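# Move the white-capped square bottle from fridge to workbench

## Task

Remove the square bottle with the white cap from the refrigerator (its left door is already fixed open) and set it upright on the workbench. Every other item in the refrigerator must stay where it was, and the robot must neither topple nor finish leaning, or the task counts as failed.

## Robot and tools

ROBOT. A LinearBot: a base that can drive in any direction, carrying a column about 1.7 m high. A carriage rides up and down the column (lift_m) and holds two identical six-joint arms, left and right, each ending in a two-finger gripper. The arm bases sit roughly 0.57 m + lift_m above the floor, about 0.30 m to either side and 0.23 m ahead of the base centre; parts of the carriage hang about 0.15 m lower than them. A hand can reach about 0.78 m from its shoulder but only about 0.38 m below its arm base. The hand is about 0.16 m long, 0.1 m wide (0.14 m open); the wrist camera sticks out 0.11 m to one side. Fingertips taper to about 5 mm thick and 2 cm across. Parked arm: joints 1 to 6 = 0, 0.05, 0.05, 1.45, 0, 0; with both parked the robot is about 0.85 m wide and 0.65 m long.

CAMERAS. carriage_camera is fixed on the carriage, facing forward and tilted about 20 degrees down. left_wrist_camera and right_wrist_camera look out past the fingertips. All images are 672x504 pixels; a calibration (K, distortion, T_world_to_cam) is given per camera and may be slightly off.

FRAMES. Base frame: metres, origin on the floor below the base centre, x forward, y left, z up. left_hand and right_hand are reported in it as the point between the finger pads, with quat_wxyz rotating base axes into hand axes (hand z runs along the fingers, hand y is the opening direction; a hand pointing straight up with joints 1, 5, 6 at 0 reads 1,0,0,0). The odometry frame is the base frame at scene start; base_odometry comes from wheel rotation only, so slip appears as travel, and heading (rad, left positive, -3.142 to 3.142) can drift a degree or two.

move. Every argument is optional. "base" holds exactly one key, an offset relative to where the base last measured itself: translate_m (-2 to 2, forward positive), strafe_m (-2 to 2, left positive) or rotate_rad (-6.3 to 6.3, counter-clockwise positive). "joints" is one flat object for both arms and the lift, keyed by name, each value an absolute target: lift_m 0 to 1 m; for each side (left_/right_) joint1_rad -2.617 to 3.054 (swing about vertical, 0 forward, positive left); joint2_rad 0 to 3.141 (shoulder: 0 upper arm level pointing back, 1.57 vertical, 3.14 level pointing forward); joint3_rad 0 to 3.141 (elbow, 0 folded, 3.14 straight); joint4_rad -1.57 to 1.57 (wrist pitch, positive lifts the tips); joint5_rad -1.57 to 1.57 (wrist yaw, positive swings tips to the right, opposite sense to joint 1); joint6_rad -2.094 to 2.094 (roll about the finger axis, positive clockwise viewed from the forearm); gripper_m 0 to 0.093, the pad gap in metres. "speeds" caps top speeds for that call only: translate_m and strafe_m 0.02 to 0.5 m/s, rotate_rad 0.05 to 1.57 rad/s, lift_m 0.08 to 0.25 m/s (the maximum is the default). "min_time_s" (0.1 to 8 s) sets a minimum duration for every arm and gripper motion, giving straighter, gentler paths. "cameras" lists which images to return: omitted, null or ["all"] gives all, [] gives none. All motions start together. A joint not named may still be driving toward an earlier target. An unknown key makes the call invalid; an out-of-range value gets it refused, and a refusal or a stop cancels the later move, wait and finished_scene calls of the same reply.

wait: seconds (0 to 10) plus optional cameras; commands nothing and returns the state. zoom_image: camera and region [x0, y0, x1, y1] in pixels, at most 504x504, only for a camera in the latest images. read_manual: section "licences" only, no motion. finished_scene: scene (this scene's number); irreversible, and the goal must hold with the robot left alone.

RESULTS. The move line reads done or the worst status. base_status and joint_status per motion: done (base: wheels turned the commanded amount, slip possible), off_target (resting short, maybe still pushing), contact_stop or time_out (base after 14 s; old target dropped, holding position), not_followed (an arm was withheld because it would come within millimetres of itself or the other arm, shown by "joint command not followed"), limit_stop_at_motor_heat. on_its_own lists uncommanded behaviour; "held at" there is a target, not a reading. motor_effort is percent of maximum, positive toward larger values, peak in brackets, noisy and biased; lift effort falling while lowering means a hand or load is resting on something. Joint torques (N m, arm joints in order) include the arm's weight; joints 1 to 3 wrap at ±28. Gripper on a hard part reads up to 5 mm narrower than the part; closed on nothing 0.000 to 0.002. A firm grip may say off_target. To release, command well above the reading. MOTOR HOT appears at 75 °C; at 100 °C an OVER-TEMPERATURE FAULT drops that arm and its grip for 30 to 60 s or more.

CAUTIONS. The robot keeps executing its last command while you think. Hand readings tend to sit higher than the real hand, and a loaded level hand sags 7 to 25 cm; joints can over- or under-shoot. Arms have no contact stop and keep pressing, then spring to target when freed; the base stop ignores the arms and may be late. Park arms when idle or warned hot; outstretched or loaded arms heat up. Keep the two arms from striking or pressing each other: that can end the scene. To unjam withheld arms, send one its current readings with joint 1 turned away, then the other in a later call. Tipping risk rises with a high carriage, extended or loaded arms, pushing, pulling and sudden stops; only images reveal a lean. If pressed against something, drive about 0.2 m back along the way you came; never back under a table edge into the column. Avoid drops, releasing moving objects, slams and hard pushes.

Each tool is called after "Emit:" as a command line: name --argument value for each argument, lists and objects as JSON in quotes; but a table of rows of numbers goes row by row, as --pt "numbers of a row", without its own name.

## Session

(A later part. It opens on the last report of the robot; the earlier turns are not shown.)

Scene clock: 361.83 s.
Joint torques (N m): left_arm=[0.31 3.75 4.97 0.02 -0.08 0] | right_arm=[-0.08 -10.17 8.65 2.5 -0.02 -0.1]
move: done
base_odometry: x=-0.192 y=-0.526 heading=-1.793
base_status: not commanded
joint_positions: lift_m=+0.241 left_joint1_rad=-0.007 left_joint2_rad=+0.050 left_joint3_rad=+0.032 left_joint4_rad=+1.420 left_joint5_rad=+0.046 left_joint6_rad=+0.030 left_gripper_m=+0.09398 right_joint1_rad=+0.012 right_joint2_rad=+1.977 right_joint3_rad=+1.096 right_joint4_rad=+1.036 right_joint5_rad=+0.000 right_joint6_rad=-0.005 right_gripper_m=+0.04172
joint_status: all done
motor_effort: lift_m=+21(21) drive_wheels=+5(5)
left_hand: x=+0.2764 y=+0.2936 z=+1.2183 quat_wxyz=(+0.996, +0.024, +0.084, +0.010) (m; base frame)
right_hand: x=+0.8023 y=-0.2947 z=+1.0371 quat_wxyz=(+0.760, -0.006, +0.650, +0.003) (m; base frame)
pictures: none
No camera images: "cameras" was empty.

Emit:
move --joints '{"right_joint4_rad": 1.065}' --min_time_s 0.8 --cameras '["right_wrist_camera"]'

Scene clock: 375.40 s.
Joint torques (N m): left_arm=[0.34 3.75 4.97 0.02 -0.08 0] | right_arm=[-0.09 -10.15 8.59 2.12 -0.02 -0.1]
move: done
base_odometry: x=-0.192 y=-0.526 heading=-1.793
base_status: not commanded
joint_positions: lift_m=+0.241 left_joint1_rad=-0.007 left_joint2_rad=+0.050 left_joint3_rad=+0.032 left_joint4_rad=+1.420 left_joint5_rad=+0.046 left_joint6_rad=+0.030 left_gripper_m=+0.09398 right_joint1_rad=+0.012 right_joint2_rad=+1.977 right_joint3_rad=+1.096 right_joint4_rad=+1.032 right_joint5_rad=+0.000 right_joint6_rad=-0.005 right_gripper_m=+0.04172
joint_status: all done
motor_effort: lift_m=+21(21) drive_wheels=+5(6)
left_hand: x=+0.2764 y=+0.2936 z=+1.2183 quat_wxyz=(+0.996, +0.024, +0.084, +0.010) (m; base frame)
right_hand: x=+0.8024 y=-0.2947 z=+1.0361 quat_wxyz=(+0.758, -0.006, +0.652, +0.003) (m; base frame)
pictures: right_wrist_camera
camera_calibration:
right_wrist_camera: T_world_to_cam=[[0.054012, -0.998287, -0.0225006, -0.312668], [-0.474686, -0.00584519, -0.880136, 1.29375], [0.878497, 0.0582186, -0.474188, -0.0733888], [0, 0, 0, 1]] pos_world=[0.695484, -0.300298, 1.09684]

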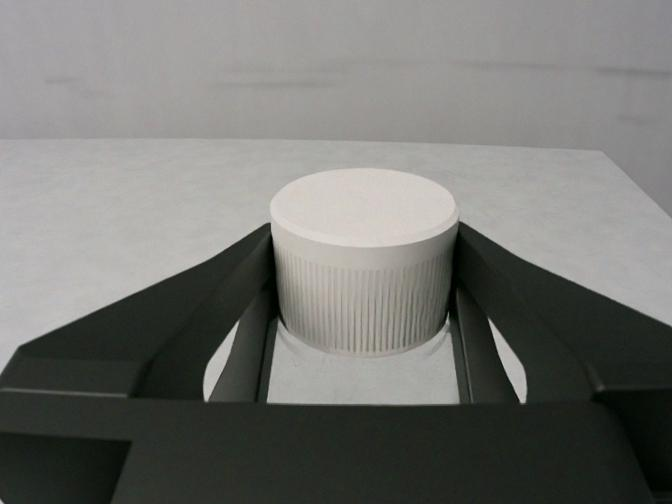

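Emit:
move --joints '{"right_joint4_rad": 1.052, "lift_m": 0.239}' --min_time_s 0.8 --speeds '{"lift_m": 0.08}' --cameras '[]'

Emit:
move --joints '{"right_gripper_m": 0.047}' --min_time_s 1.0 --cameras '["right_wrist_camera"]'

Scene clock: 390.43 s.
Joint torques (N m): left_arm=[0.34 3.78 4.97 0.02 -0.08 0] | right_arm=[-0.09 -10.15 8.61 1.94 -0.02 -0.1]
move: done
base_odometry: x=-0.192 y=-0.526 heading=-1.793
base_status: not commanded
joint_positions: lift_m=+0.239 left_joint1_rad=-0.007 left_joint2_rad=+0.050 left_joint3_rad=+0.032 left_joint4_rad=+1.420 left_joint5_rad=+0.046 left_joint6_rad=+0.030 left_gripper_m=+0.09398 right_joint1_rad=+0.012 right_joint2_rad=+1.977 right_joint3_rad=+1.096 right_joint4_rad=+1.037 right_joint5_rad=+0.000 right_joint6_rad=-0.005 right_gripper_m=+0.04172
joint_status: all done
motor_effort: lift_m=+21(21) drive_wheels=+2(7)
left_hand: x=+0.2764 y=+0.2936 z=+1.2164 quat_wxyz=(+0.996, +0.024, +0.084, +0.010) (m; base frame)
right_hand: x=+0.8022 y=-0.2947 z=+1.0355 quat_wxyz=(+0.760, -0.006, +0.650, +0.003) (m; base frame)
pictures: none
No camera images: "cameras" was empty.

Scene clock: 391.73 s.
Joint torques (N m): left_arm=[0.31 3.77 4.98 0.03 -0.07 -0.01] | right_arm=[-0.09 -10.15 8.59 1.91 -0.02 -0.1]
move: done
base_odometry: x=-0.192 y=-0.526 heading=-1.793
base_status: not commanded
joint_positions: lift_m=+0.239 left_joint1_rad=-0.007 left_joint2_rad=+0.050 left_joint3_rad=+0.032 left_joint4_rad=+1.420 left_joint5_rad=+0.046 left_joint6_rad=+0.030 left_gripper_m=+0.09398 right_joint1_rad=+0.012 right_joint2_rad=+1.977 right_joint3_rad=+1.096 right_joint4_rad=+1.040 right_joint5_rad=+0.000 right_joint6_rad=-0.005 right_gripper_m=+0.04695
joint_status: all done
motor_effort: lift_m=+21(21) drive_wheels=+3(8)
left_hand: x=+0.2764 y=+0.2936 z=+1.2164 quat_wxyz=(+0.996, +0.024, +0.084, +0.010) (m; base frame)
right_hand: x=+0.8021 y=-0.2947 z=+1.0361 quat_wxyz=(+0.761, -0.006, +0.649, +0.003) (m; base frame)
pictures: right_wrist_camera
camera_calibration:
right_wrist_camera: T_world_to_cam=[[0.0541909, -0.998285, -0.0221657, -0.313145], [-0.46762, -0.00575819, -0.883911, 1.29189], [0.882267, 0.0582651, -0.46713, -0.0834367], [0, 0, 0, 1]] pos_world=[0.694697, -0.300307, 1.096]

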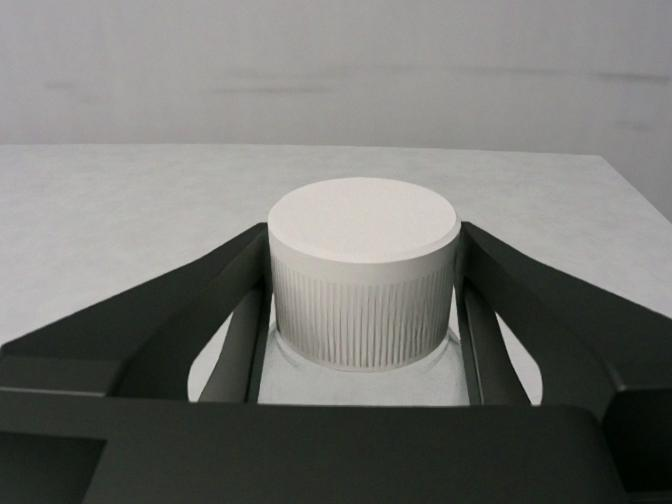

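Emit:
move --joints '{"right_gripper_m": 0.08}' --min_time_s 1.0 --cameras '["right_wrist_camera"]'

Emit:
move --base '{"translate_m": -0.25}' --speeds '{"translate_m": 0.15}' --cameras '["carriage_camera", "right_wrist_camera"]'

Scene clock: 405.33 s.
Joint torques (N m): left_arm=[0.34 3.74 4.97 0.03 -0.08 0] | right_arm=[-0.09 -10.14 8.59 1.91 -0.02 -0.11]
move: done
base_odometry: x=-0.192 y=-0.526 heading=-1.793
base_status: not commanded
joint_positions: lift_m=+0.239 left_joint1_rad=-0.007 left_joint2_rad=+0.050 left_joint3_rad=+0.032 left_joint4_rad=+1.420 left_joint5_rad=+0.046 left_joint6_rad=+0.030 left_gripper_m=+0.09398 right_joint1_rad=+0.012 right_joint2_rad=+1.977 right_joint3_rad=+1.096 right_joint4_rad=+1.040 right_joint5_rad=+0.000 right_joint6_rad=-0.005 right_gripper_m=+0.07994
joint_status: all done
motor_effort: lift_m=+21(21) drive_wheels=+2(6)
left_hand: x=+0.2764 y=+0.2936 z=+1.2164 quat_wxyz=(+0.996, +0.024, +0.084, +0.010) (m; base frame)
right_hand: x=+0.8021 y=-0.2947 z=+1.0362 quat_wxyz=(+0.761, -0.006, +0.648, +0.003) (m; base frame)
pictures: right_wrist_camera
camera_calibration:
right_wrist_camera: T_world_to_cam=[[0.0541994, -0.998284, -0.0221497, -0.313165], [-0.467283, -0.00575404, -0.884089, 1.29188], [0.882445, 0.0582673, -0.466793, -0.0838715], [0, 0, 0, 1]] pos_world=[0.694659, -0.300308, 1.09605]

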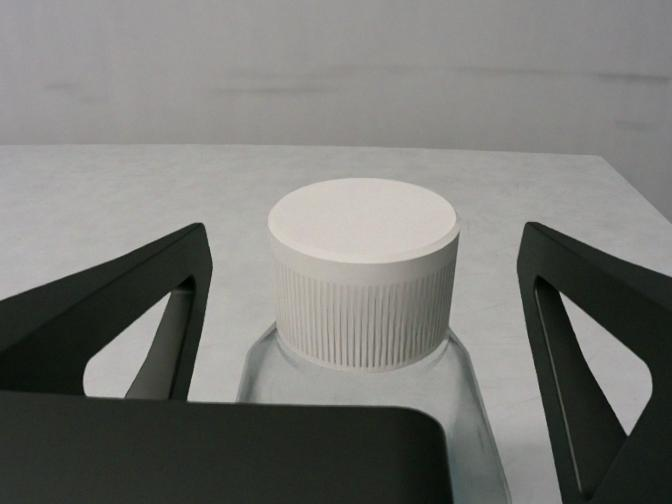

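Scene clock: 407.90 s.
Joint torques (N m): left_arm=[0.36 3.77 4.98 0.04 -0.08 0] | right_arm=[-0.09 -10.1 8.55 1.86 -0.02 -0.1]
move: done
base_odometry: x=-0.137 y=-0.282 heading=-1.793
base_status: done
joint_positions: lift_m=+0.239 left_joint1_rad=-0.007 left_joint2_rad=+0.050 left_joint3_rad=+0.032 left_joint4_rad=+1.419 left_joint5_rad=+0.046 left_joint6_rad=+0.030 left_gripper_m=+0.09398 right_joint1_rad=+0.012 right_joint2_rad=+1.977 right_joint3_rad=+1.096 right_joint4_rad=+1.045 right_joint5_rad=+0.000 right_joint6_rad=-0.005 right_gripper_m=+0.07994
joint_status: not commanded
motor_effort: lift_m=+21(21) drive_wheels=+3(14)
left_hand: x=+0.2765 y=+0.2936 z=+1.2164 quat_wxyz=(+0.996, +0.024, +0.084, +0.010) (m; base frame)
right_hand: x=+0.8019 y=-0.2947 z=+1.0374 quat_wxyz=(+0.763, -0.006, +0.647, +0.003) (m; base frame)
pictures: carriage_camera, right_wrist_camera
camera_calibration:
carriage_camera: T_world_to_cam=[[0.0454457, -0.998547, 0.0289474, -0.0375605], [-0.353787, -0.0431872, -0.934329, 1.17231], [0.934221, 0.03222, -0.355235, 0.315138], [0, 0, 0, 1]] pos_world=[0.122044, 0.00296896, 1.20836]
right_wrist_camera: T_world_to_cam=[[0.0543087, -0.998283, -0.0219416, -0.313434], [-0.462893, -0.00569999, -0.886396, 1.29174], [0.884749, 0.0582956, -0.462408, -0.0895245], [0, 0, 0, 1]] pos_world=[0.694167, -0.300314, 1.09672]

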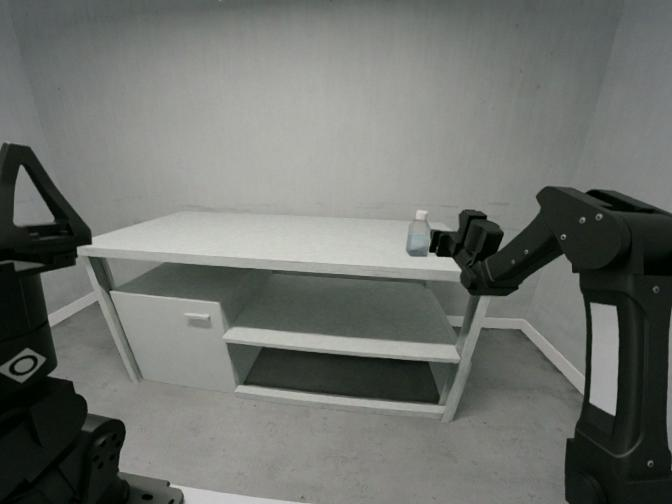

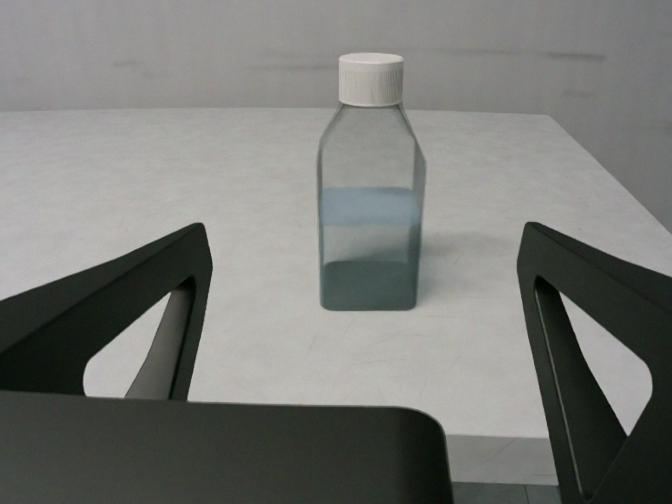

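The bottle is standing upright on the bench and the gripper is clear of it.

Emit:
finished_scene --scene 2

The scene is finished: the task was done.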